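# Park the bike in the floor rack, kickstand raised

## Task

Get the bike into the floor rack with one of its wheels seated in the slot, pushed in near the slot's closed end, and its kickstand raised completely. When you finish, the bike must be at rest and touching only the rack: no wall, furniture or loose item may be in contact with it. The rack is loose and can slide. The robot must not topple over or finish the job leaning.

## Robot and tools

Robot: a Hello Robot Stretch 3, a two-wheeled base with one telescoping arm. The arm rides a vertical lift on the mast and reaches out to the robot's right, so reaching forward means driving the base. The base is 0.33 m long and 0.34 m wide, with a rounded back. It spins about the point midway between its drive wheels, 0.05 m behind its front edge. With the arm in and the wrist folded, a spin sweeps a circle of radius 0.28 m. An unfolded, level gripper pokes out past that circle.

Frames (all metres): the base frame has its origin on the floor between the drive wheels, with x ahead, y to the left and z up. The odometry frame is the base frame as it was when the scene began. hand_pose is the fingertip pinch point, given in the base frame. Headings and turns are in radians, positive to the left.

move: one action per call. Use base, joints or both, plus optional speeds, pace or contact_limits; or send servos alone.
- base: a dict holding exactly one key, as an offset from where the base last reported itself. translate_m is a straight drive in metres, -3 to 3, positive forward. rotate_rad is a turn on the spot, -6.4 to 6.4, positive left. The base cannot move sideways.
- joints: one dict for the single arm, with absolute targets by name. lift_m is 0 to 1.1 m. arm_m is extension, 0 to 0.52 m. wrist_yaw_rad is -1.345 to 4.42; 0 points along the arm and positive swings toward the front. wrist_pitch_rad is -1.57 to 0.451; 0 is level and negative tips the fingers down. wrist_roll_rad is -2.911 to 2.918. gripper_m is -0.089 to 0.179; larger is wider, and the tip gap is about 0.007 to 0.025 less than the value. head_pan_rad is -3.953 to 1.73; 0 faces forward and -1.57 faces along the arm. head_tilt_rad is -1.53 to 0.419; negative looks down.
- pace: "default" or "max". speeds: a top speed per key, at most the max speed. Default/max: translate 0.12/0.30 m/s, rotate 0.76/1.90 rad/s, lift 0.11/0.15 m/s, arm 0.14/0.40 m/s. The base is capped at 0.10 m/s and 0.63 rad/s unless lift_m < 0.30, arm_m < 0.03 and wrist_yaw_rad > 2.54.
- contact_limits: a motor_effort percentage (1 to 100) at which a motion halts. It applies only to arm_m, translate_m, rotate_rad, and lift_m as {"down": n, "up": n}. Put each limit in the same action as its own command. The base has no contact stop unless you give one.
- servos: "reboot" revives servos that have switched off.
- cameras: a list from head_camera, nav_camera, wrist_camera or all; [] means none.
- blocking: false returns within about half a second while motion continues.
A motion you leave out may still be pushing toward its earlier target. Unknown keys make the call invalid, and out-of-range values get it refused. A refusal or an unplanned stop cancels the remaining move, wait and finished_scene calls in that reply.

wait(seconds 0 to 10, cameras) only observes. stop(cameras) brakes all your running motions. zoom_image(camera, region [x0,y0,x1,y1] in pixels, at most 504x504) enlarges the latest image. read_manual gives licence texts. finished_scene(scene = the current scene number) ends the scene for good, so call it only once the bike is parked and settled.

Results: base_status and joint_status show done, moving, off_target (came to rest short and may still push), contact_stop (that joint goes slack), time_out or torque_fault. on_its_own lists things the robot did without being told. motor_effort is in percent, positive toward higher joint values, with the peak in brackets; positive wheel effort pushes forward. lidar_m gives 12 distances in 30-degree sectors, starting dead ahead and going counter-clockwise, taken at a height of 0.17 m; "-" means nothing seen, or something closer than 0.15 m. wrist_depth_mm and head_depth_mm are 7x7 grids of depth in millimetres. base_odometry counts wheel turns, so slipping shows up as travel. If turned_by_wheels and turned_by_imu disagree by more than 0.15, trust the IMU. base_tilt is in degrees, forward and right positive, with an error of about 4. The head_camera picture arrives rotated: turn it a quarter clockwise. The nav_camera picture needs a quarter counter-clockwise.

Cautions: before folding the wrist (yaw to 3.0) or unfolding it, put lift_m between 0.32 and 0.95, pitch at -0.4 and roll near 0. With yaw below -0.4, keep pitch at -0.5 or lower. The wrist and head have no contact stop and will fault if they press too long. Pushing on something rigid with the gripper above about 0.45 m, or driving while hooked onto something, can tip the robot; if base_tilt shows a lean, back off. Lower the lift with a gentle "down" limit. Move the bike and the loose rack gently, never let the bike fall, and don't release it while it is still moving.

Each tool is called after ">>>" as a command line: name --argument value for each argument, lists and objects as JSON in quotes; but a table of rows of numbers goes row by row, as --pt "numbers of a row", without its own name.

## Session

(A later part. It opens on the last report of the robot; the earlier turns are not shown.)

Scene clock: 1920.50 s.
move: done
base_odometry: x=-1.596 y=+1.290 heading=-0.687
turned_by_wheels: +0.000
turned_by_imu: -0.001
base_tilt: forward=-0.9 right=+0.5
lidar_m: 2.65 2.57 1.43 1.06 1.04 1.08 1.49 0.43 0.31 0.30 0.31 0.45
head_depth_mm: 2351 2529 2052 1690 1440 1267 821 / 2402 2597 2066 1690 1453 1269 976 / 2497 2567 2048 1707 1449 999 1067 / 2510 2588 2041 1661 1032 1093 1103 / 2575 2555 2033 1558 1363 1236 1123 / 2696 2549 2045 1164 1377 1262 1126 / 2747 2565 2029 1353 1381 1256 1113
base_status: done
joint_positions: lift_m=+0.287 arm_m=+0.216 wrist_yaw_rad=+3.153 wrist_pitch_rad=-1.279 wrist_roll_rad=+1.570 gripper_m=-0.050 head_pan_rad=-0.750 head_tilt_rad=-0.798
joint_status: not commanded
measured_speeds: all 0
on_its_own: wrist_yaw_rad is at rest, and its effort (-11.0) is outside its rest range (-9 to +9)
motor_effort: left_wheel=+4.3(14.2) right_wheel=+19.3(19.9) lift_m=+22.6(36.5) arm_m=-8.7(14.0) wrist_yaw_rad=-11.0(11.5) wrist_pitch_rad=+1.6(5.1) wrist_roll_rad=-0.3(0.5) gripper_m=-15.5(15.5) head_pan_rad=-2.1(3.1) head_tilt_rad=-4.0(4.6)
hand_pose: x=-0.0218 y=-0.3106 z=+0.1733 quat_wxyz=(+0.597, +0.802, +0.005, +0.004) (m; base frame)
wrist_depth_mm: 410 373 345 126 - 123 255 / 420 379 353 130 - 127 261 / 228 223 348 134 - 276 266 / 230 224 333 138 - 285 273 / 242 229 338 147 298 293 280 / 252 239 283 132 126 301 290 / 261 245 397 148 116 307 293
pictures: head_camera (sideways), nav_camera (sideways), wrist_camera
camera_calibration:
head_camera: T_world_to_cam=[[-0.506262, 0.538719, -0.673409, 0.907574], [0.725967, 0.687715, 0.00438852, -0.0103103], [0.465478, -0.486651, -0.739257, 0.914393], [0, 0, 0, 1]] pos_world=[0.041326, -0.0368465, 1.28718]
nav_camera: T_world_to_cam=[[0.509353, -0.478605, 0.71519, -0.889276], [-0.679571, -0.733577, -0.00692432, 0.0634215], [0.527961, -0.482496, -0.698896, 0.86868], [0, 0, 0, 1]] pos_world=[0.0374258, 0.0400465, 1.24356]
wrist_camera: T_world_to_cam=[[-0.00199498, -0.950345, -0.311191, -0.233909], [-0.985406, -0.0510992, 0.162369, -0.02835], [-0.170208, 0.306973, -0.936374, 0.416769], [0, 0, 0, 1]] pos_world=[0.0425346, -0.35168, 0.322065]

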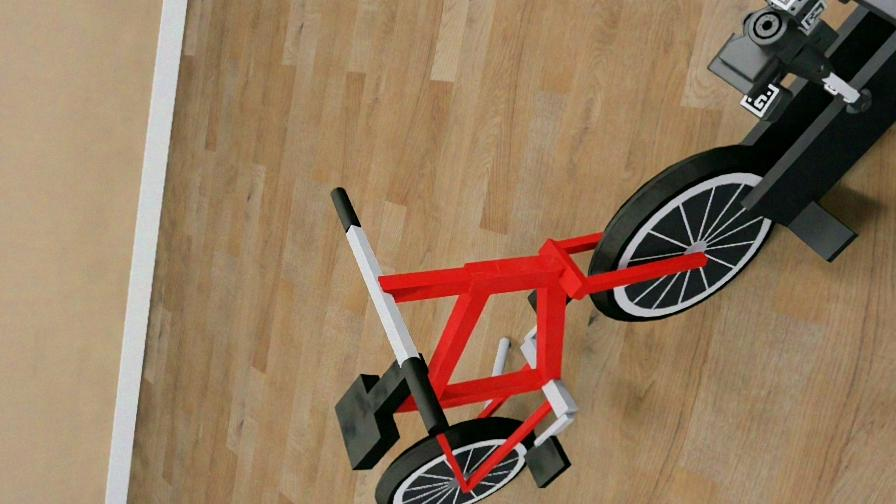

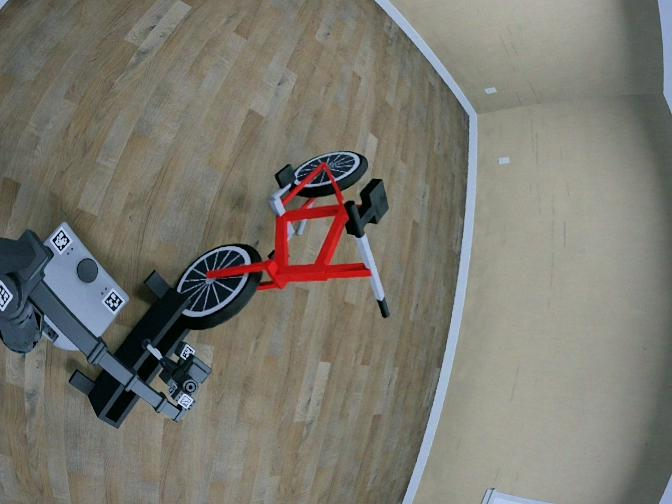

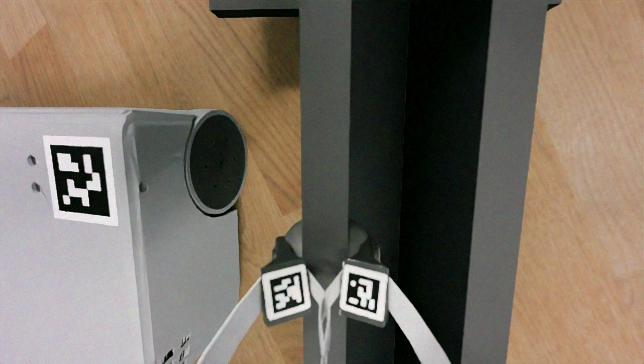

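>>> move --base '{"translate_m": 0.06}' --speeds '{"translate_m": 0.05}' --cameras '["head_camera", "wrist_camera"]'

Scene clock: 1933.80 s.
move: done
base_odometry: x=-1.550 y=+1.252 heading=-0.687
turned_by_wheels: -0.001
turned_by_imu: -0.001
base_tilt: forward=-0.7 right=+0.5
lidar_m: 2.60 2.52 1.47 1.09 1.07 1.10 1.54 0.43 0.31 0.30 0.31 0.45
head_depth_mm: 2315 2470 2043 1702 1437 1265 821 / 2385 2563 2039 1701 1446 1265 966 / 2431 2570 2051 1692 1441 981 1066 / 2468 2568 2045 958 1018 1098 1116 / 2561 2567 2041 1576 1390 1240 1115 / 2633 2551 2030 1173 1353 1261 1117 / 2697 2545 2028 1348 1407 1263 1117
base_status: done
joint_positions: lift_m=+0.287 arm_m=+0.216 wrist_yaw_rad=+3.155 wrist_pitch_rad=-1.275 wrist_roll_rad=+1.570 gripper_m=-0.050 head_pan_rad=-0.750 head_tilt_rad=-0.800
joint_status: not commanded
measured_speeds: all 0
on_its_own: right_wheel is at rest, and its effort (+25.6) is outside its rest range (-21 to +21); wrist_yaw_rad is at rest, and its effort (-12.4) is outside its rest range (-9 to +9)
motor_effort: left_wheel=-1.4(7.2) right_wheel=+25.6(28.2) lift_m=+28.0(28.7) arm_m=+12.1(12.4) wrist_yaw_rad=-12.4(13.1) wrist_pitch_rad=+0.8(1.6) wrist_roll_rad=-0.3(0.6) gripper_m=-14.7(15.3) head_pan_rad=-2.1(3.2) head_tilt_rad=-5.1(5.9)
hand_pose: x=-0.0219 y=-0.3096 z=+0.1735 quat_wxyz=(+0.595, +0.803, +0.005, +0.005) (m; base frame)
wrist_depth_mm: 412 377 345 127 86 - 254 / 422 386 362 - 99 127 260 / 230 222 327 133 - 276 266 / 232 224 332 138 - 283 273 / 242 230 334 147 300 292 278 / 251 239 281 131 127 300 286 / 265 245 397 150 115 307 293
pictures: head_camera (sideways), wrist_camera
camera_calibration:
head_camera: T_world_to_cam=[[-0.507244, 0.539667, -0.67191, 0.905595], [0.725962, 0.687721, 0.004317, -0.0102863], [0.464417, -0.485592, -0.74062, 0.916195], [0, 0, 0, 1]] pos_world=[0.0413292, -0.0367495, 1.28708]
wrist_camera: T_world_to_cam=[[-0.00048807, -0.949018, -0.315222, -0.231721], [-0.985318, -0.053361, 0.162176, -0.0290713], [-0.170729, 0.310673, -0.935058, 0.417529], [0, 0, 0, 1]] pos_world=[0.0425267, -0.351174, 0.322085]

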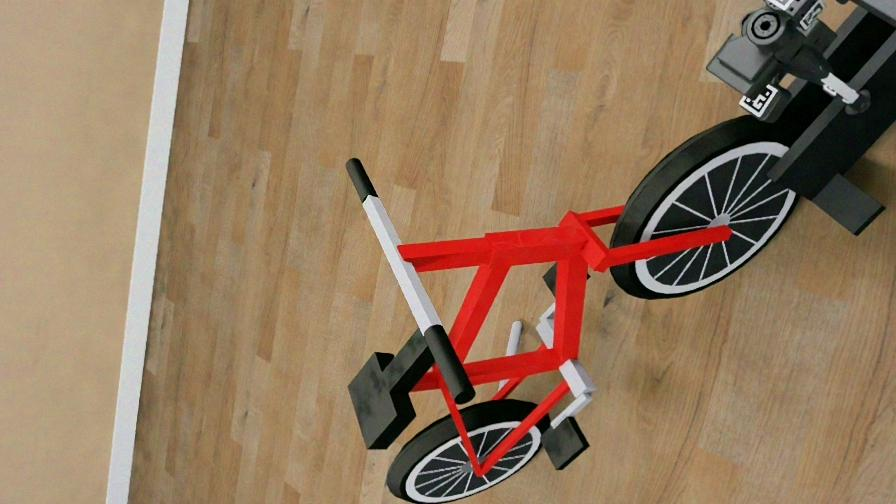

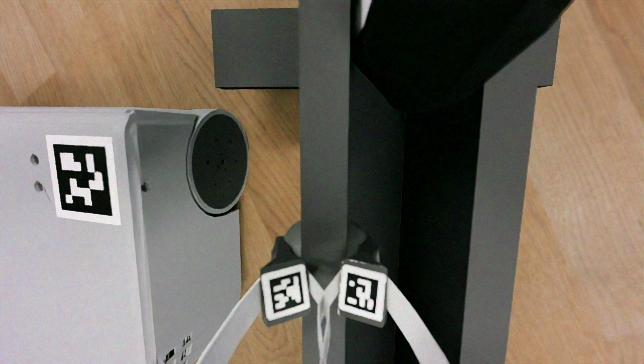

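>>> move --joints '{"wrist_pitch_rad": -1.4, "arm_m": 0.172, "lift_m": 0.265}' --speeds '{"wrist_pitch_rad": 0.08, "arm_m": 0.03, "lift_m": 0.015}' --cameras '["head_camera", "wrist_camera"]'

Scene clock: 1947.93 s.
move: done
base_odometry: x=-1.550 y=+1.252 heading=-0.687
turned_by_wheels: +0.001
turned_by_imu: +0.000
base_tilt: forward=-0.8 right=+0.5
lidar_m: 2.60 2.52 1.47 1.09 1.07 1.10 1.54 0.42 0.31 0.30 0.30 0.45
head_depth_mm: 2337 2519 2046 1694 1461 1272 730 / 2381 2587 2040 1706 1433 1272 943 / 2429 2604 2058 1688 1447 975 1060 / 2489 2555 2041 942 1021 1097 1120 / 2560 2562 2027 1582 1390 1262 1114 / 2640 2545 2044 1167 1365 1258 1111 / 2684 2551 2032 1367 1414 1256 1113
base_status: not commanded
joint_positions: lift_m=+0.265 arm_m=+0.172 wrist_yaw_rad=+3.143 wrist_pitch_rad=-1.423 wrist_roll_rad=+1.570 gripper_m=-0.050 head_pan_rad=-0.750 head_tilt_rad=-0.800
joint_status: all done
measured_speeds: all 0
on_its_own: lift_m is at rest, and its effort (-12.7) is outside its rest range (+3 to +55)
motor_effort: left_wheel=-0.6(2.0) right_wheel=+6.0(26.1) lift_m=-12.7(21.8) arm_m=-14.5(17.5) wrist_yaw_rad=-2.3(13.2) wrist_pitch_rad=+4.1(7.6) wrist_roll_rad=+0.1(0.5) gripper_m=-14.3(15.6) head_pan_rad=-2.2(3.2) head_tilt_rad=-4.7(4.9)
hand_pose: x=-0.0212 y=-0.3033 z=+0.1468 quat_wxyz=(+0.653, +0.757, +0.001, +0.001) (m; base frame)
wrist_depth_mm: 324 312 - 108 - - - / 332 322 - 111 - - 266 / 179 239 316 114 - 118 274 / 173 223 321 116 - 122 278 / 177 225 333 121 - 287 286 / 182 224 130 125 126 297 294 / 189 215 350 127 130 308 300
pictures: head_camera (sideways), wrist_camera
camera_calibration:
head_camera: T_world_to_cam=[[-0.507244, 0.539667, -0.67191, 0.905595], [0.725962, 0.687721, 0.004317, -0.0102863], [0.464417, -0.485592, -0.74062, 0.916195], [0, 0, 0, 1]] pos_world=[0.0413292, -0.0367495, 1.28708]
wrist_camera: T_world_to_cam=[[-0.0120275, -0.985081, -0.171669, -0.266511], [-0.985917, -0.016956, 0.166373, -0.0133043], [-0.166802, 0.171252, -0.971005, 0.353769], [0, 0, 0, 1]] pos_world=[0.0426871, -0.323344, 0.299974]

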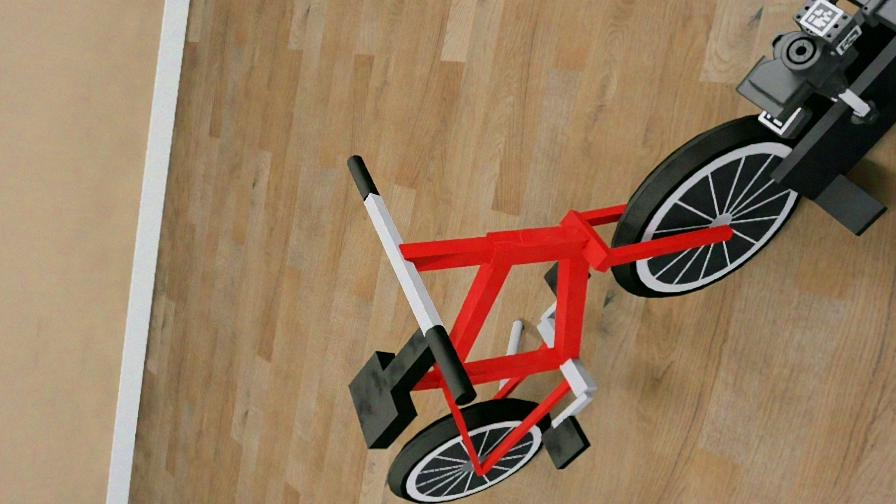

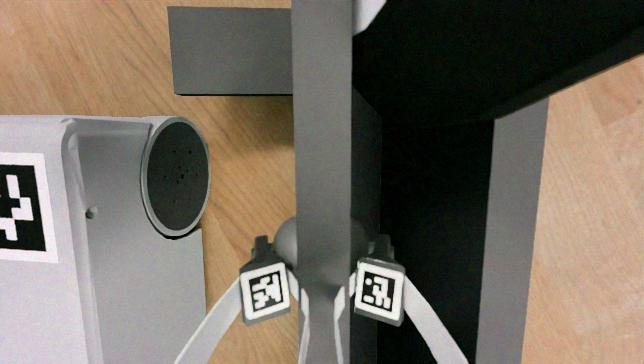

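>>> move --joints '{"gripper_m": 0.05}' --cameras '["wrist_camera"]'

>>> move --joints '{"lift_m": 0.38, "arm_m": 0.185}' --speeds '{"lift_m": 0.06, "arm_m": 0.02}' --cameras '["wrist_camera"]'

>>> move --joints '{"lift_m": 0.55, "head_pan_rad": -1.2, "head_tilt_rad": -0.95}' --cameras '["wrist_camera", "head_camera"]'

Scene clock: 1986.17 s.
move: done
base_odometry: x=-1.550 y=+1.252 heading=-0.687
turned_by_wheels: +0.000
turned_by_imu: -0.001
base_tilt: forward=-0.7 right=+0.5
lidar_m: 2.61 2.52 1.47 1.10 1.07 1.11 1.54 0.43 0.31 0.29 0.31 0.45
head_depth_mm: 2339 2486 2047 1692 1443 1270 730 / 2385 2574 2051 1693 1449 1273 931 / 2433 2578 2043 1701 1452 975 1058 / 2485 2554 2038 956 1023 1099 1115 / 2554 2573 2028 1578 1389 1257 1123 / 2603 2540 2048 1170 1362 1260 1120 / 2707 2554 2015 1350 1414 1266 1118
base_status: not commanded
joint_positions: lift_m=+0.265 arm_m=+0.172 wrist_yaw_rad=+3.142 wrist_pitch_rad=-1.403 wrist_roll_rad=+1.570 gripper_m=+0.050 head_pan_rad=-0.750 head_tilt_rad=-0.800
joint_status: all done
measured_speeds: all 0
motor_effort: left_wheel=+1.1(2.2) right_wheel=+1.8(6.3) lift_m=+32.1(33.4) arm_m=+0.8(4.6) wrist_yaw_rad=-1.4(2.5) wrist_pitch_rad=+0.4(4.8) wrist_roll_rad=-0.1(0.5) gripper_m=-0.2(91.6) head_pan_rad=-2.5(3.4) head_tilt_rad=-3.3(5.0)
hand_pose: x=-0.0212 y=-0.2981 z=+0.1470 quat_wxyz=(+0.646, +0.764, +0.000, +0.001) (m; base frame)
wrist_depth_mm: 328 315 - - 85 - - / 338 325 309 - 98 - 260 / 174 237 313 109 - 115 262 / 173 211 317 113 - 122 268 / 178 213 273 115 150 120 277 / 183 215 132 119 127 - 287 / 191 195 349 122 127 101 292
pictures: wrist_camera
camera_calibration:
wrist_camera: T_world_to_cam=[[-0.0127814, -0.981371, -0.191698, -0.257303], [-0.985925, -0.0195916, 0.166033, -0.0139767], [-0.166696, 0.191122, -0.967308, 0.358492], [0, 0, 0, 1]] pos_world=[0.0426905, -0.321299, 0.299769]

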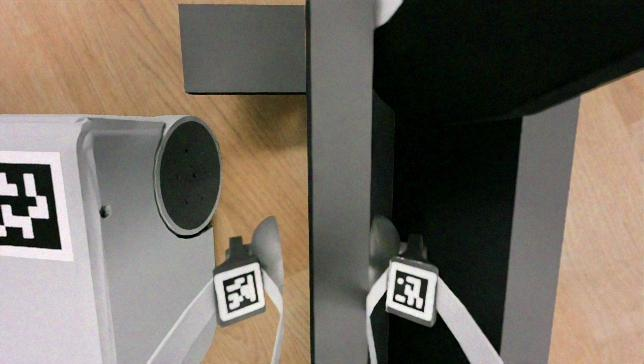

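Scene clock: 1988.67 s.
move: done
base_odometry: x=-1.550 y=+1.252 heading=-0.687
turned_by_wheels: +0.000
turned_by_imu: +0.000
base_tilt: forward=-0.7 right=+0.5
lidar_m: 2.60 2.52 1.47 1.09 1.07 1.10 1.54 0.42 0.31 0.29 0.31 0.45
head_depth_mm: 2332 2479 2046 1698 1445 1266 906 / 2380 2545 2036 1703 1445 1263 981 / 2441 2574 2042 1694 1448 978 1056 / 2465 2608 2034 958 1022 1101 1120 / 2578 2570 2047 1571 1389 1264 1122 / 2615 2550 2011 1169 1350 1265 1117 / 2701 2559 2016 1350 1416 1266 1111
base_status: not commanded
joint_positions: lift_m=+0.380 arm_m=+0.185 wrist_yaw_rad=+3.142 wrist_pitch_rad=-1.402 wrist_roll_rad=+1.570 gripper_m=+0.050 head_pan_rad=-0.750 head_tilt_rad=-0.800
joint_status: all done
measured_speeds: all 0
motor_effort: left_wheel=+2.3(2.5) right_wheel=+2.6(3.6) lift_m=+32.8(36.2) arm_m=+11.3(15.0) wrist_yaw_rad=-1.9(2.2) wrist_pitch_rad=+0.4(0.4) wrist_roll_rad=-0.3(0.6) gripper_m=-0.7(1.9) head_pan_rad=-2.3(3.0) head_tilt_rad=-2.1(4.6)
hand_pose: x=-0.0212 y=-0.3109 z=+0.2620 quat_wxyz=(+0.645, +0.764, +0.000, +0.001) (m; base frame)
wrist_depth_mm: 455 428 410 396 - 356 346 / 468 447 427 219 147 368 359 / 303 293 407 423 - 380 366 / 304 294 370 431 236 392 372 / 320 303 301 440 237 405 386 / 329 316 132 449 127 410 392 / 340 326 479 426 423 418 402
pictures: wrist_camera
camera_calibration:
wrist_camera: T_world_to_cam=[[-0.0127101, -0.981228, -0.192431, -0.247566], [-0.985924, -0.0197871, 0.166017, -0.0333827], [-0.166708, 0.191833, -0.967165, 0.47238], [0, 0, 0, 1]] pos_world=[0.0426902, -0.334198, 0.414772]

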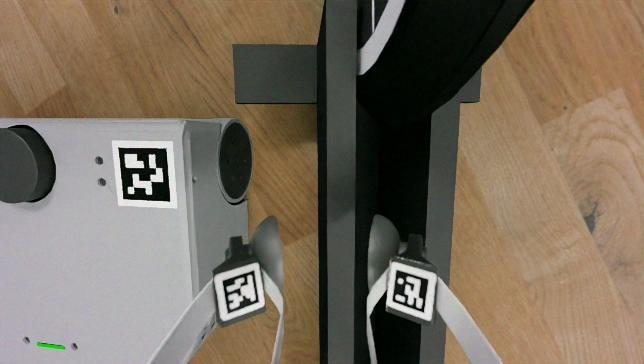

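Scene clock: 1991.03 s.
move: done
base_odometry: x=-1.550 y=+1.252 heading=-0.687
turned_by_wheels: +0.000
turned_by_imu: +0.000
base_tilt: forward=-0.8 right=+0.5
lidar_m: 2.60 2.52 1.47 1.09 1.07 1.10 1.54 0.43 0.31 0.30 0.31 0.45
head_depth_mm: 2429 2032 1739 1512 555 493 1062 / 2441 2019 1728 1510 1288 1061 444 / 2428 2013 1738 1515 718 1136 960 / 2386 1994 1715 1507 1067 1132 962 / 2372 1992 1712 1508 1049 1189 1103 / 2373 1986 1707 1472 1098 1203 1095 / 2316 1985 1636 1443 1310 1205 1092
base_status: not commanded
joint_positions: lift_m=+0.550 arm_m=+0.185 wrist_yaw_rad=+3.142 wrist_pitch_rad=-1.402 wrist_roll_rad=+1.570 gripper_m=+0.050 head_pan_rad=-1.203 head_tilt_rad=-0.951
joint_status: all done
measured_speeds: all 0
motor_effort: left_wheel=+1.8(2.7) right_wheel=+2.6(3.4) lift_m=+31.8(35.2) arm_m=+9.5(12.2) wrist_yaw_rad=-1.2(2.1) wrist_pitch_rad=+0.2(0.3) wrist_roll_rad=+0.0(0.6) gripper_m=+0.9(2.1) head_pan_rad=+2.5(3.9) head_tilt_rad=-5.5(7.2)
hand_pose: x=-0.0212 y=-0.3109 z=+0.4320 quat_wxyz=(+0.645, +0.764, +0.000, +0.001) (m; base frame)
wrist_depth_mm: 640 611 582 549 250 510 487 / 652 623 592 569 315 515 501 / 670 482 453 574 550 532 507 / 500 487 463 589 559 548 520 / 708 498 463 625 571 555 538 / 735 519 131 636 127 565 551 / 761 722 682 642 599 588 567
pictures: head_camera (sideways), wrist_camera
camera_calibration:
head_camera: T_world_to_cam=[[-0.253073, 0.793468, -0.5535, 0.749779], [0.953724, 0.30064, -0.00508223, 0.000594614], [0.162372, -0.529172, -0.832834, 1.03792], [0, 0, 0, 1]] pos_world=[0.0206526, -0.0458659, 1.27942]
wrist_camera: T_world_to_cam=[[-0.0127432, -0.98119, -0.192621, -0.214727], [-0.985925, -0.019786, 0.166013, -0.0616029], [-0.166702, 0.192026, -0.967128, 0.636842], [0, 0, 0, 1]] pos_world=[0.0426904, -0.334197, 0.584773]

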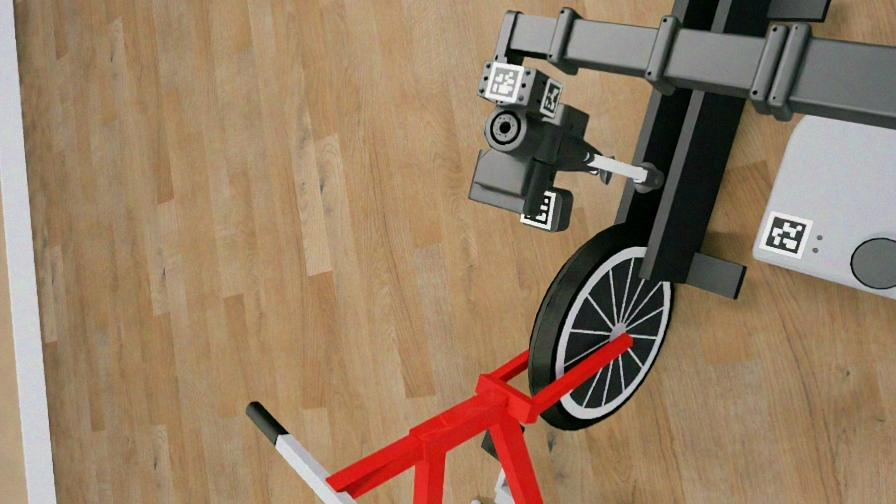

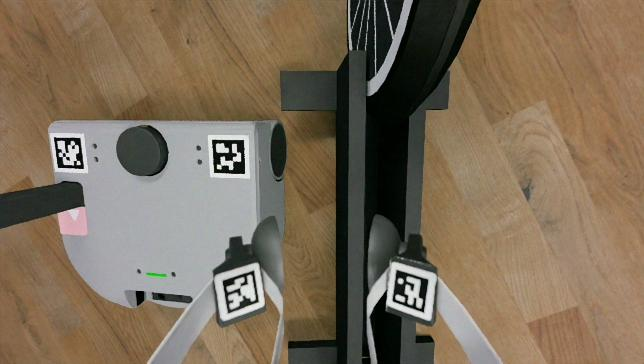

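>>> move --joints '{"arm_m": 0.1}' --base '{"rotate_rad": -0.5}' --speeds '{"rotate_rad": 0.4}' --cameras '[]'

>>> move --base '{"translate_m": -0.45}' --cameras '["nav_camera"]'

>>> move --base '{"rotate_rad": 1.46}' --cameras '[]'

>>> move --base '{"translate_m": -0.62}' --pace "max" --cameras '["nav_camera"]'

Scene clock: 2028.73 s.
move: done
base_odometry: x=-1.550 y=+1.252 heading=-1.186
turned_by_wheels: -0.499
turned_by_imu: -0.506
base_tilt: forward=-0.8 right=+0.5
lidar_m: 0.46 2.59 2.53 1.44 1.09 1.06 1.11 1.57 0.41 0.30 0.30 0.31
head_depth_mm: 2332 2039 1734 1523 1352 496 1058 / 2439 2012 1721 1515 635 1172 444 / 2418 1991 1722 1510 584 1179 962 / 2395 2011 1726 1501 1337 1168 960 / 2409 2012 1710 1510 1341 1109 1090 / 2362 1992 1714 1498 1338 1118 1095 / 2402 1990 1712 1499 1339 1074 1097
base_status: done
joint_positions: lift_m=+0.550 arm_m=+0.100 wrist_yaw_rad=+3.142 wrist_pitch_rad=-1.402 wrist_roll_rad=+1.570 gripper_m=+0.050 head_pan_rad=-1.200 head_tilt_rad=-0.951
joint_status: all done
measured_speeds: all 0
motor_effort: left_wheel=+11.7(14.3) right_wheel=-10.3(13.1) lift_m=+23.6(27.4) arm_m=-12.2(13.5) wrist_yaw_rad=-1.9(2.1) wrist_pitch_rad=+0.1(0.4) wrist_roll_rad=+0.0(0.4) gripper_m=+0.3(1.9) head_pan_rad=+2.2(3.9) head_tilt_rad=-3.0(5.1)
hand_pose: x=-0.0212 y=-0.2258 z=+0.4320 quat_wxyz=(+0.645, +0.764, +0.000, +0.001) (m; base frame)
wrist_depth_mm: 643 604 580 506 - 497 488 / 646 635 600 570 - 509 495 / 678 481 449 581 565 516 507 / 694 479 459 488 570 - 522 / 422 498 463 458 577 - 530 / 737 694 131 625 127 521 528 / 764 737 682 649 613 584 565
pictures: none
No camera images: "cameras" was empty.

Scene clock: 2034.37 s.
move: done
base_odometry: x=-1.719 y=+1.669 heading=-1.186
turned_by_wheels: +0.000
turned_by_imu: -0.004
base_tilt: forward=-0.7 right=+0.5
lidar_m: 0.77 2.84 2.21 0.93 0.70 0.68 0.71 1.01 2.01 2.10 0.52 0.54
head_depth_mm: 2116 2023 1728 1519 1361 495 1054 / 2285 2003 1725 1514 635 1175 443 / 2397 2004 1725 1515 583 1177 961 / 2403 2007 1719 1514 1342 1209 957 / 2398 2003 1718 1498 1245 1207 1097 / 2403 1978 1712 1506 1216 1206 1095 / 2385 1975 1718 1503 1203 1201 1090
base_status: done
joint_positions: lift_m=+0.550 arm_m=+0.100 wrist_yaw_rad=+3.142 wrist_pitch_rad=-1.402 wrist_roll_rad=+1.570 gripper_m=+0.050 head_pan_rad=-1.200 head_tilt_rad=-0.951
joint_status: not commanded
measured_speeds: all 0
motor_effort: left_wheel=+4.4(8.5) right_wheel=-10.2(14.8) lift_m=+23.9(25.0) arm_m=-9.1(12.7) wrist_yaw_rad=-1.8(2.1) wrist_pitch_rad=+0.0(0.4) wrist_roll_rad=-0.2(0.5) gripper_m=+1.0(1.9) head_pan_rad=+2.1(3.8) head_tilt_rad=-0.6(4.1)
hand_pose: x=-0.0212 y=-0.2258 z=+0.4320 quat_wxyz=(+0.645, +0.764, +0.000, +0.001) (m; base frame)
wrist_depth_mm: 627 603 583 555 525 503 492 / 652 608 600 565 540 518 500 / 669 480 454 575 552 541 511 / 683 482 456 485 570 545 526 / 416 492 466 465 586 560 530 / 736 715 131 635 127 580 551 / 761 727 679 650 611 581 557
pictures: nav_camera (sideways)
camera_calibration:
nav_camera: T_world_to_cam=[[0.287059, -0.74615, 0.600714, -0.738797], [-0.931311, -0.364152, -0.0072763, 0.065443], [0.224181, -0.557363, -0.799431, 1.00118], [0, 0, 0, 1]] pos_world=[0.0485805, 0.0305997, 1.24466]

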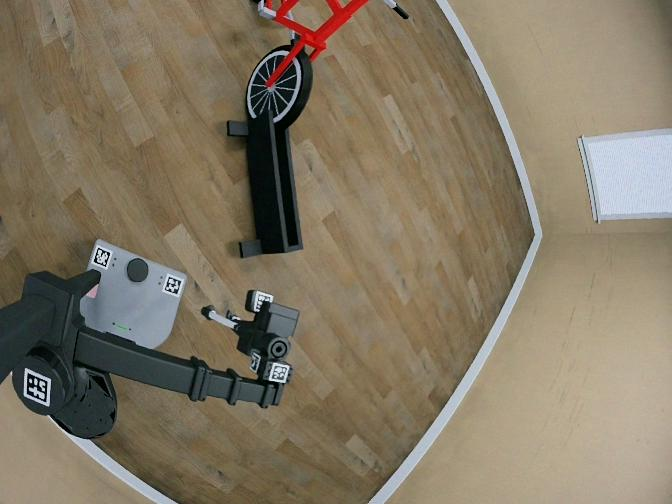

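Scene clock: 2037.80 s.
move: done
base_odometry: x=-1.719 y=+1.669 heading=+0.274
turned_by_wheels: +1.460
turned_by_imu: +1.477
base_tilt: forward=-0.8 right=+0.5
lidar_m: 1.03 0.72 0.68 0.69 0.90 2.01 2.04 0.52 0.52 0.67 2.93 2.76
head_depth_mm: 2409 1190 1670 1212 1177 496 1060 / 2427 1386 1498 1325 636 1175 443 / 2413 1609 1659 1503 584 1180 958 / 2393 2009 1718 1503 1337 1212 952 / 2399 1997 1724 1496 1342 1204 1094 / 2369 2002 1710 1498 1334 1205 1094 / 2390 1977 1700 1490 1336 1202 1093
base_status: done
joint_positions: lift_m=+0.550 arm_m=+0.100 wrist_yaw_rad=+3.142 wrist_pitch_rad=-1.402 wrist_roll_rad=+1.570 gripper_m=+0.050 head_pan_rad=-1.200 head_tilt_rad=-0.951
joint_status: not commanded
measured_speeds: all 0
motor_effort: left_wheel=-10.7(13.6) right_wheel=+8.5(16.4) lift_m=+24.6(26.1) arm_m=-10.5(10.5) wrist_yaw_rad=-1.5(2.2) wrist_pitch_rad=+0.1(0.3) wrist_roll_rad=-0.2(0.7) gripper_m=+0.0(2.1) head_pan_rad=+1.8(3.0) head_tilt_rad=+0.8(2.1)
hand_pose: x=-0.0212 y=-0.2258 z=+0.4320 quat_wxyz=(+0.645, +0.764, +0.000, +0.001) (m; base frame)
wrist_depth_mm: 641 609 577 548 533 505 488 / 658 625 599 569 541 520 501 / 659 476 447 575 551 531 504 / 687 477 455 481 577 544 527 / 416 496 459 470 572 564 530 / 745 707 131 631 127 582 - / 779 722 693 658 610 - -
pictures: none
No camera images: "cameras" was empty.

Scene clock: 2044.97 s.
move: done
base_odometry: x=-2.315 y=+1.501 heading=+0.273
turned_by_wheels: +0.000
turned_by_imu: -0.005
base_tilt: forward=-0.8 right=+0.5
lidar_m: 1.45 1.01 0.95 0.97 1.26 1.45 1.48 1.93 2.82 2.88 0.34 3.32
head_depth_mm: 2422 2005 1729 1513 1346 496 1059 / 2423 2011 1729 1509 635 1184 443 / 2397 2031 1727 1514 584 1175 959 / 2393 2018 1717 1514 1322 1201 955 / 2387 2006 1677 1447 1209 1191 1098 / 1609 1534 1395 1428 1340 1204 1095 / 2300 1989 1720 1492 1327 1202 1089
base_status: done
joint_positions: lift_m=+0.550 arm_m=+0.100 wrist_yaw_rad=+3.142 wrist_pitch_rad=-1.402 wrist_roll_rad=+1.570 gripper_m=+0.050 head_pan_rad=-1.200 head_tilt_rad=-0.950
joint_status: not commanded
measured_speeds: all 0
motor_effort: left_wheel=-10.1(13.7) right_wheel=+6.3(6.5) lift_m=+28.5(28.5) arm_m=-12.4(13.1) wrist_yaw_rad=-1.8(2.3) wrist_pitch_rad=+0.1(0.4) wrist_roll_rad=-0.1(0.6) gripper_m=+0.0(2.3) head_pan_rad=+1.3(2.9) head_tilt_rad=+0.7(2.4)
hand_pose: x=-0.0212 y=-0.2258 z=+0.4320 quat_wxyz=(+0.645, +0.764, +0.000, +0.001) (m; base frame)
wrist_depth_mm: 622 603 578 553 534 506 495 / 659 614 588 567 545 514 501 / 682 478 450 574 549 532 516 / 699 474 457 485 579 541 517 / 416 493 466 465 575 557 535 / 724 710 131 629 128 581 556 / 762 727 678 640 612 586 563
pictures: nav_camera (sideways)
camera_calibration:
nav_camera: T_world_to_cam=[[0.286881, -0.7457, 0.601358, -0.739601], [-0.931317, -0.364138, -0.00725183, 0.0654124], [0.224385, -0.557974, -0.798947, 1.00059], [0, 0, 0, 1]] pos_world=[0.0485797, 0.0306018, 1.24466]

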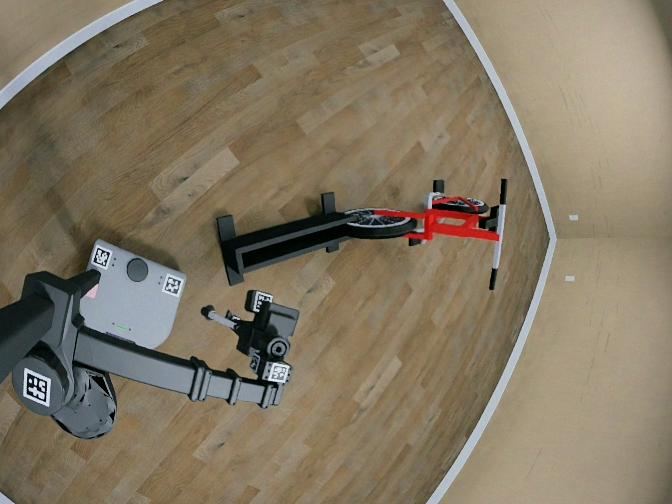

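>>> move --base '{"rotate_rad": 0.81}' --cameras '["nav_camera"]'

>>> move --base '{"translate_m": -0.72}' --joints '{"head_pan_rad": -1.57, "wrist_pitch_rad": -0.4, "wrist_roll_rad": 0, "lift_m": 0.6}' --cameras '["nav_camera", "head_camera"]'

Scene clock: 2082.40 s.
move: done
base_odometry: x=-2.315 y=+1.501 heading=+1.083
turned_by_wheels: +0.809
turned_by_imu: +0.817
base_tilt: forward=-0.9 right=+0.5
lidar_m: 0.95 0.95 1.07 1.45 1.45 1.63 2.70 2.82 0.34 0.34 2.08 1.13
head_depth_mm: 2431 2037 1735 1312 1257 496 1057 / 2422 2016 1741 1528 635 1079 444 / 2417 2007 1726 1512 582 1178 961 / 2430 2007 1726 1512 1332 1210 962 / 2414 1993 1712 1497 1345 1201 1093 / 2386 2007 1710 1502 1335 1204 1094 / 2380 2012 1723 1500 1333 1198 1096
base_status: done
joint_positions: lift_m=+0.550 arm_m=+0.100 wrist_yaw_rad=+3.142 wrist_pitch_rad=-1.402 wrist_roll_rad=+1.570 gripper_m=+0.050 head_pan_rad=-1.200 head_tilt_rad=-0.950
joint_status: not commanded
measured_speeds: all 0
motor_effort: left_wheel=-7.4(14.8) right_wheel=+12.7(14.9) lift_m=+29.0(29.7) arm_m=-12.8(12.8) wrist_yaw_rad=-1.7(2.1) wrist_pitch_rad=+0.2(0.3) wrist_roll_rad=-0.1(0.5) gripper_m=+0.4(1.5) head_pan_rad=-0.1(2.1) head_tilt_rad=+0.8(2.1)
hand_pose: x=-0.0212 y=-0.2258 z=+0.4320 quat_wxyz=(+0.645, +0.764, +0.000, +0.001) (m; base frame)
wrist_depth_mm: 635 606 580 556 530 503 487 / 660 614 602 573 544 523 499 / 669 484 451 570 543 536 510 / 700 481 456 487 572 541 520 / 420 505 465 468 160 - - / 743 703 131 624 127 - - / 776 726 694 640 616 583 568
pictures: nav_camera (sideways)
camera_calibration:
nav_camera: T_world_to_cam=[[0.286881, -0.7457, 0.601358, -0.739601], [-0.931317, -0.364138, -0.00725183, 0.0654124], [0.224385, -0.557974, -0.798947, 1.00059], [0, 0, 0, 1]] pos_world=[0.0485797, 0.0306018, 1.24466]

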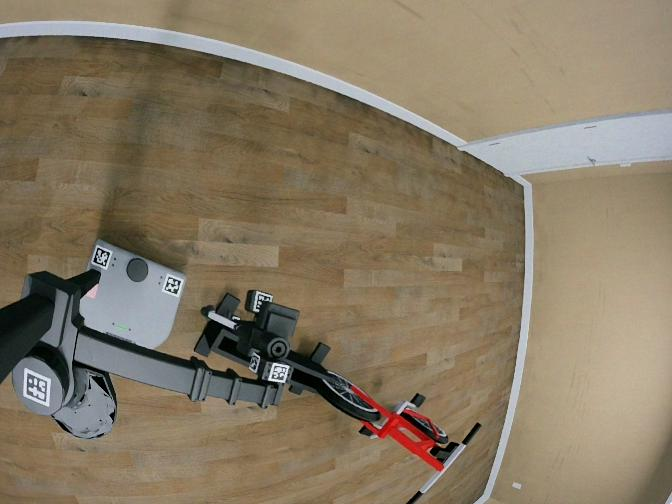

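Scene clock: 2090.73 s.
move: done
base_odometry: x=-2.653 y=+0.865 heading=+1.083
turned_by_wheels: +0.000
turned_by_imu: -0.005
base_tilt: forward=-0.8 right=+0.6
lidar_m: 1.64 1.64 1.47 1.23 1.23 1.38 2.14 2.13 2.40 1.19 0.73 0.64
head_depth_mm: 2427 2018 1727 1514 1345 1213 1083 / 2444 2016 1721 1503 1286 422 394 / 2411 2015 1727 1509 503 1176 950 / 2414 2005 1719 1511 540 557 960 / 2416 1995 1710 1503 1279 1209 1081 / 2387 1815 1680 1495 1331 1199 1088 / 2391 1384 1635 1491 1328 1200 1090
base_status: done
joint_positions: lift_m=+0.600 arm_m=+0.100 wrist_yaw_rad=+3.142 wrist_pitch_rad=-0.423 wrist_roll_rad=+0.006 gripper_m=+0.050 head_pan_rad=-1.570 head_tilt_rad=-0.950
joint_status: all done
measured_speeds: all 0
motor_effort: left_wheel=-5.2(13.7) right_wheel=+0.2(10.3) lift_m=+24.0(35.3) arm_m=-9.5(13.0) wrist_yaw_rad=-1.6(2.1) wrist_pitch_rad=+3.9(5.2) wrist_roll_rad=-2.3(4.7) gripper_m=+0.3(2.3) head_pan_rad=+3.6(5.4) head_tilt_rad=+0.2(2.1)
hand_pose: x=-0.0213 y=-0.0212 z=+0.6116 quat_wxyz=(+0.149, +0.693, +0.148, +0.690) (m; base frame)
wrist_depth_mm: - - - - - - - / - - - - - - - / - - - - - - - / - - - - - - - / - - - - - - - / 887 868 131 402 127 860 835 / 768 787 721 555 732 750 739
pictures: head_camera (sideways), nav_camera (sideways)
camera_calibration:
head_camera: T_world_to_cam=[[0.0482649, 0.830961, -0.554233, 0.748908], [0.998104, -0.0613435, -0.00505329, 0.000296681], [-0.0381977, -0.552939, -0.832346, 1.03858], [0, 0, 0, 1]] pos_world=[0.0032292, -0.0480256, 1.27953]
nav_camera: T_world_to_cam=[[-0.00215709, -0.798946, 0.601399, -0.737904], [-0.99997, -0.00275198, -0.00724263, 0.065789], [0.0074415, -0.601397, -0.798916, 1.00187], [0, 0, 0, 1]] pos_world=[0.0567399, 0.0131544, 1.24466]

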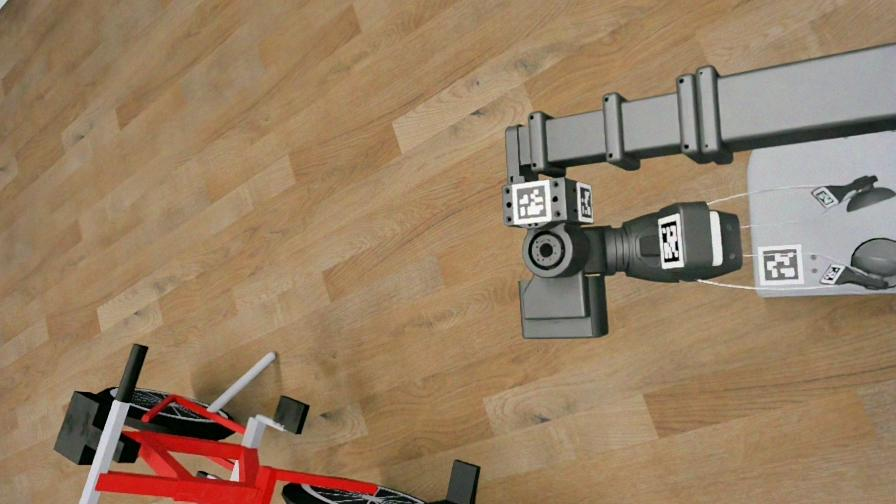

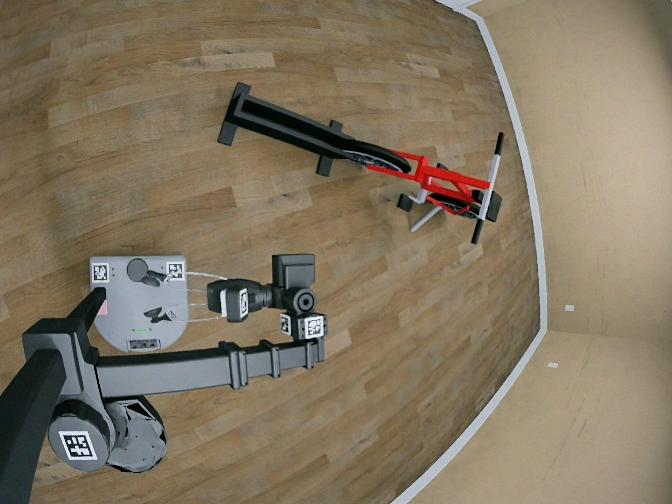

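>>> move --base '{"rotate_rad": 1.345}' --cameras '[]'

>>> move --base '{"translate_m": -1.3}' --joints '{"arm_m": 0.0}'

Scene clock: 2111.70 s.
move: done
base_odometry: x=-2.653 y=+0.865 heading=+2.427
turned_by_wheels: +1.344
turned_by_imu: +1.359
base_tilt: forward=-0.8 right=+0.5
lidar_m: 1.27 1.23 1.27 1.72 2.15 2.20 3.00 0.89 0.64 0.70 1.64 1.69
head_depth_mm: 2310 2015 1722 1427 1350 1213 1091 / 2252 2000 1727 1387 1294 422 394 / 2048 2025 1734 1495 503 1174 951 / 1893 2025 1725 1516 541 557 959 / 1758 1952 1711 1504 1275 1201 1087 / 1634 1892 1711 1502 1337 1204 1096 / 1540 1779 1715 1502 1337 1205 1096
base_status: done
joint_positions: lift_m=+0.600 arm_m=+0.100 wrist_yaw_rad=+3.142 wrist_pitch_rad=-0.422 wrist_roll_rad=+0.006 gripper_m=+0.050 head_pan_rad=-1.570 head_tilt_rad=-0.950
joint_status: not commanded
measured_speeds: all 0
motor_effort: left_wheel=-8.3(15.9) right_wheel=+12.3(15.0) lift_m=+24.7(25.4) arm_m=-12.5(12.8) wrist_yaw_rad=-1.2(2.1) wrist_pitch_rad=+4.1(4.1) wrist_roll_rad=-2.0(2.6) gripper_m=+1.3(2.1) head_pan_rad=+2.4(3.5) head_tilt_rad=-0.1(1.6)
hand_pose: x=-0.0213 y=-0.0211 z=+0.6117 quat_wxyz=(+0.149, +0.693, +0.148, +0.690) (m; base frame)
wrist_depth_mm: - - - - - - - / - - - - - - - / - - - - - - - / - - - - - - - / - - - - - - - / 880 868 131 403 127 853 860 / 773 795 751 563 728 744 738
pictures: none
No camera images: "cameras" was empty.

Scene clock: 2125.83 s.
move: done
base_odometry: x=-1.671 y=+0.014 heading=+2.427
turned_by_wheels: +0.000
turned_by_imu: -0.010
base_tilt: forward=-0.8 right=+0.4
lidar_m: 2.45 2.34 2.12 1.53 1.47 1.51 2.05 2.43 0.65 0.59 0.56 0.90
head_depth_mm: 2443 2028 1748 1523 1349 1210 1091 / 2410 2002 1733 1430 1351 422 393 / 2416 2012 1733 1250 1345 439 940 / 2420 2000 1715 1025 1325 492 505 / 2329 2005 1728 1182 1338 509 1082 / 2240 2000 1717 1180 1320 1200 1089 / 2194 1993 1656 1047 1316 1197 1090
base_status: done
joint_positions: lift_m=+0.600 arm_m=+0.003 wrist_yaw_rad=+3.142 wrist_pitch_rad=-0.422 wrist_roll_rad=+0.006 gripper_m=+0.050 head_pan_rad=-1.570 head_tilt_rad=-0.950
joint_status: all done
joint sent to its limit — arm_m, lower limit.
measured_speeds: all 0
motor_effort: left_wheel=-3.7(11.2) right_wheel=-1.8(9.0) lift_m=+25.1(26.6) arm_m=-6.3(14.4) wrist_yaw_rad=-1.5(2.2) wrist_pitch_rad=+4.0(4.2) wrist_roll_rad=-2.4(2.8) gripper_m=+0.6(2.1) head_pan_rad=+0.6(3.1) head_tilt_rad=-1.4(2.1)
hand_pose: x=-0.0213 y=+0.0761 z=+0.6118 quat_wxyz=(+0.149, +0.693, +0.148, +0.690) (m; base frame)
wrist_depth_mm: - - 143 - - - - / - - 154 - - - - / - - 169 - - - - / - - 192 - - - - / - - 202 - - - - / 879 867 131 812 127 870 852 / 751 764 711 733 752 740 730
pictures: head_camera (sideways), nav_camera (sideways), wrist_camera
camera_calibration:
head_camera: T_world_to_cam=[[0.0482649, 0.830961, -0.554233, 0.748908], [0.998104, -0.0613435, -0.00505329, 0.000296681], [-0.0381977, -0.552939, -0.832346, 1.03858], [0, 0, 0, 1]] pos_world=[0.0032292, -0.0480256, 1.27953]
nav_camera: T_world_to_cam=[[-0.00215709, -0.798946, 0.601399, -0.737904], [-0.99997, -0.00275198, -0.00724263, 0.065789], [0.0074415, -0.601397, -0.798916, 1.00187], [0, 0, 0, 1]] pos_world=[0.0567399, 0.0131544, 1.24466]
wrist_camera: T_world_to_cam=[[0.999487, 0.0151947, -0.0281985, 0.0447414], [-0.0149452, -0.557423, -0.830094, 0.587184], [-0.0283315, 0.83009, -0.55691, 0.439758], [0, 0, 0, 1]] pos_world=[-0.0234839, -0.0384088, 0.733585]

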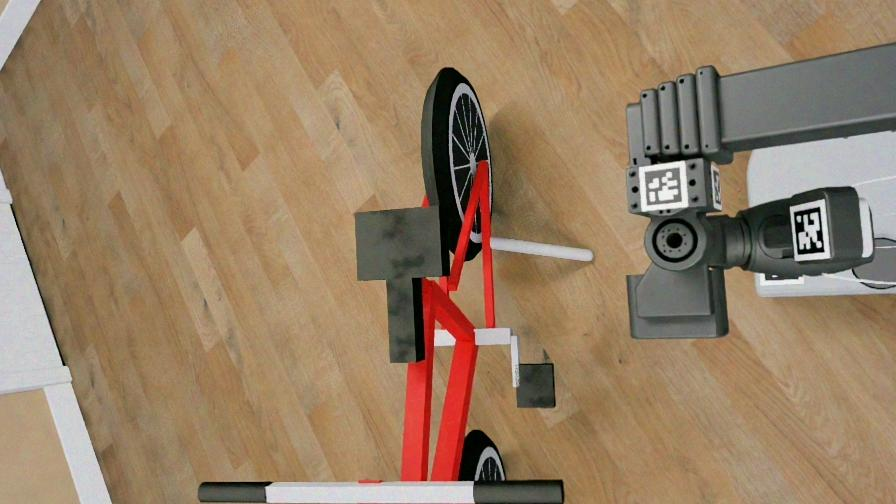

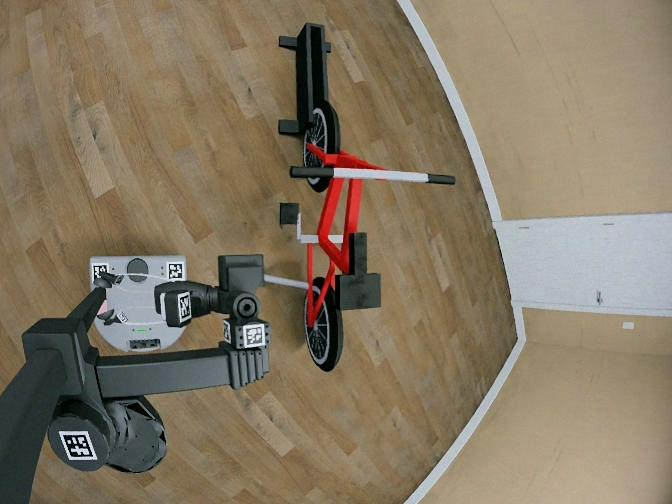

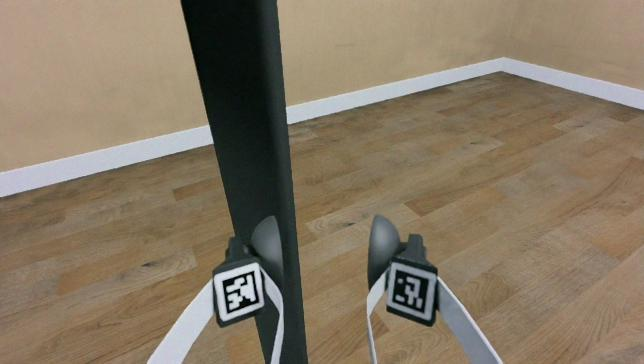

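>>> move --joints '{"lift_m": 0.42}' --cameras '[]'

>>> move --joints '{"wrist_yaw_rad": 0.0, "gripper_m": -0.03}' --cameras '[]'

>>> move --joints '{"wrist_pitch_rad": 0.0}'

Scene clock: 2153.47 s.
move: done
base_odometry: x=-1.671 y=+0.014 heading=+2.427
turned_by_wheels: +0.000
turned_by_imu: -0.001
base_tilt: forward=-0.8 right=+0.5
lidar_m: 2.44 2.34 2.12 1.53 1.48 1.51 2.05 2.42 0.65 0.60 0.56 0.90
head_depth_mm: 2451 2035 1741 1511 1345 1208 1100 / 2429 2014 1733 1438 1343 1210 969 / 2417 2013 1718 1252 1345 597 926 / 2405 2029 1730 1028 1323 663 664 / 2314 1999 1715 1193 1340 1192 1086 / 2264 2000 1711 1181 1306 1205 1097 / 2203 1985 1650 1050 1313 1206 1095
base_status: not commanded
joint_positions: lift_m=+0.420 arm_m=+0.003 wrist_yaw_rad=+3.142 wrist_pitch_rad=-0.421 wrist_roll_rad=+0.006 gripper_m=+0.050 head_pan_rad=-1.570 head_tilt_rad=-0.950
joint_status: all done
measured_speeds: all 0
motor_effort: left_wheel=-3.5(4.9) right_wheel=-2.1(2.9) lift_m=+23.6(27.8) arm_m=-4.0(5.5) wrist_yaw_rad=-1.7(2.1) wrist_pitch_rad=+3.8(4.1) wrist_roll_rad=-2.3(2.6) gripper_m=+0.6(1.7) head_pan_rad=-0.6(1.7) head_tilt_rad=-0.8(2.3)
hand_pose: x=-0.0213 y=+0.0762 z=+0.4319 quat_wxyz=(+0.149, +0.693, +0.148, +0.690) (m; base frame)
wrist_depth_mm: - - 144 - - - - / - - 155 - - - - / - - 169 - - - - / 980 970 192 956 950 931 904 / 808 781 206 738 770 749 747 / 669 664 131 640 127 646 639 / 575 587 385 542 558 566 560
pictures: none
No camera images: "cameras" was empty.

Scene clock: 2156.03 s.
move: done
base_odometry: x=-1.671 y=+0.014 heading=+2.427
turned_by_wheels: +0.000
turned_by_imu: +0.000
base_tilt: forward=-0.8 right=+0.6
lidar_m: 2.45 2.34 2.12 1.53 1.47 1.51 2.04 2.43 0.65 0.60 0.56 0.90
head_depth_mm: 2438 2018 1725 1522 1344 1211 1104 / 2418 2025 1731 1440 1342 1210 968 / 2411 2006 1729 1255 1341 598 924 / 2405 2013 1713 1034 1329 698 959 / 2329 1997 1716 1187 1343 1206 1080 / 2258 1998 1712 1187 1317 1205 1094 / 2178 2016 1651 1053 1316 1201 1089
base_status: not commanded
joint_positions: lift_m=+0.420 arm_m=+0.003 wrist_yaw_rad=+0.002 wrist_pitch_rad=-0.421 wrist_roll_rad=+0.006 gripper_m=-0.029 head_pan_rad=-1.570 head_tilt_rad=-0.950
joint_status: all done
measured_speeds: all 0
motor_effort: left_wheel=-3.6(4.9) right_wheel=-1.6(2.6) lift_m=+24.3(24.6) arm_m=-2.5(5.2) wrist_yaw_rad=-1.7(5.9) wrist_pitch_rad=+3.8(4.0) wrist_roll_rad=-2.0(2.5) gripper_m=-12.9(95.8) head_pan_rad=+0.1(1.2) head_tilt_rad=-1.3(2.9)
hand_pose: x=-0.0210 y=-0.3717 z=+0.4319 quat_wxyz=(+0.690, +0.148, -0.693, -0.148) (m; base frame)
wrist_depth_mm: 311 338 - 264 259 - - / - - 351 356 - - - / 405 - - 406 - - - / 460 480 518 607 441 - 885 / 542 737 757 155 - 588 753 / 646 617 459 129 637 646 646 / 573 573 544 538 556 565 559
pictures: none
No camera images: "cameras" was empty.

Scene clock: 2157.10 s.
move: done
base_odometry: x=-1.671 y=+0.014 heading=+2.427
turned_by_wheels: +0.000
turned_by_imu: +0.000
base_tilt: forward=-0.8 right=+0.5
lidar_m: 2.44 2.34 2.12 1.53 1.48 1.51 2.05 2.43 0.65 0.60 0.56 0.90
head_depth_mm: 2432 2031 1735 1514 1349 1218 1100 / 2432 2017 1735 1442 1344 1215 970 / 2416 2005 1734 1247 1348 597 924 / 2411 2002 1720 1030 1323 673 960 / 2331 2013 1709 1184 1342 1206 1081 / 2270 1996 1716 1186 1313 1205 1094 / 2181 1982 1642 1055 1311 1206 1096
base_status: not commanded
joint_positions: lift_m=+0.420 arm_m=+0.003 wrist_yaw_rad=+0.002 wrist_pitch_rad=-0.026 wrist_roll_rad=+0.006 gripper_m=-0.029 head_pan_rad=-1.570 head_tilt_rad=-0.950
joint_status: all done
measured_speeds: all 0
motor_effort: left_wheel=-3.4(4.1) right_wheel=-2.0(2.4) lift_m=+23.9(24.6) arm_m=-1.6(3.4) wrist_yaw_rad=-1.6(2.2) wrist_pitch_rad=+4.7(6.2) wrist_roll_rad=-2.2(2.6) gripper_m=-12.6(14.3) head_pan_rad=-0.8(1.2) head_tilt_rad=-1.7(2.1)
hand_pose: x=-0.0209 y=-0.4033 z=+0.5279 quat_wxyz=(+0.705, +0.010, -0.709, -0.009) (m; base frame)
wrist_depth_mm: - - - - - - - / 319 - - - - - - / 334 - - - - - - / 350 - - 332 374 - - / 385 - 376 155 - - - / 412 - - 129 - - - / - 445 469 542 111 - 807
pictures: head_camera (sideways), nav_camera (sideways), wrist_camera
camera_calibration:
head_camera: T_world_to_cam=[[0.0482649, 0.830961, -0.554233, 0.748908], [0.998104, -0.0613435, -0.00505329, 0.000296681], [-0.0381977, -0.552939, -0.832346, 1.03858], [0, 0, 0, 1]] pos_world=[0.0032292, -0.0480256, 1.27953]
nav_camera: T_world_to_cam=[[-0.00215709, -0.798946, 0.601399, -0.737904], [-0.99997, -0.00275198, -0.00724263, 0.065789], [0.0074415, -0.601397, -0.798916, 1.00187], [0, 0, 0, 1]] pos_world=[0.0567399, 0.0131544, 1.24466]
wrist_camera: T_world_to_cam=[[-0.999428, -0.0272643, -0.0200236, -0.0139956], [0.0143525, 0.194239, -0.980849, 0.633684], [0.0306316, -0.980575, -0.193737, -0.129709], [0, 0, 0, 1]] pos_world=[-0.0191094, -0.250657, 0.596139]

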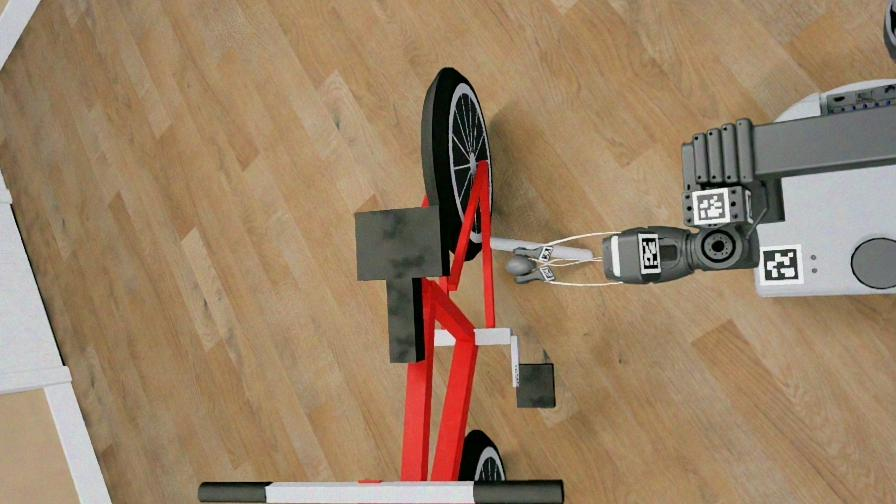

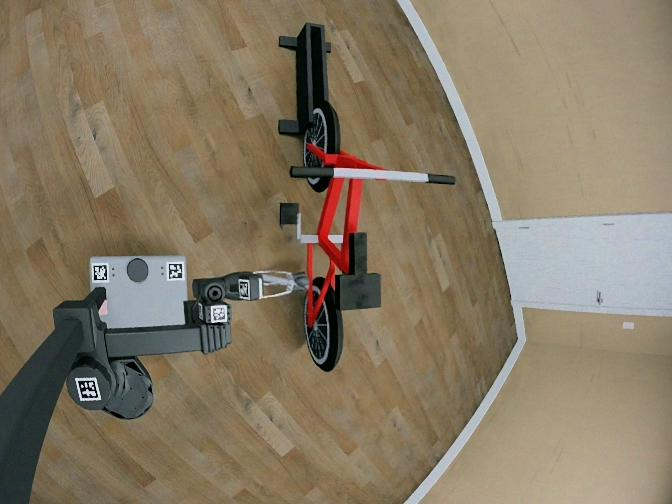

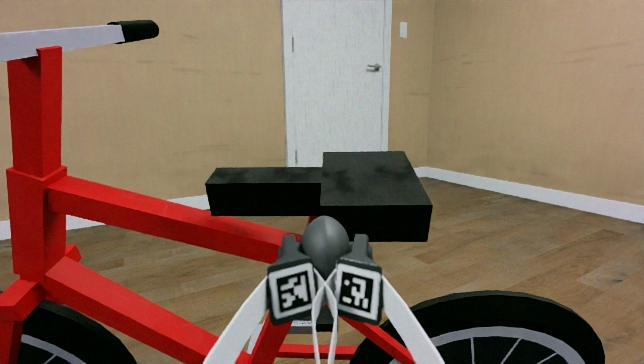

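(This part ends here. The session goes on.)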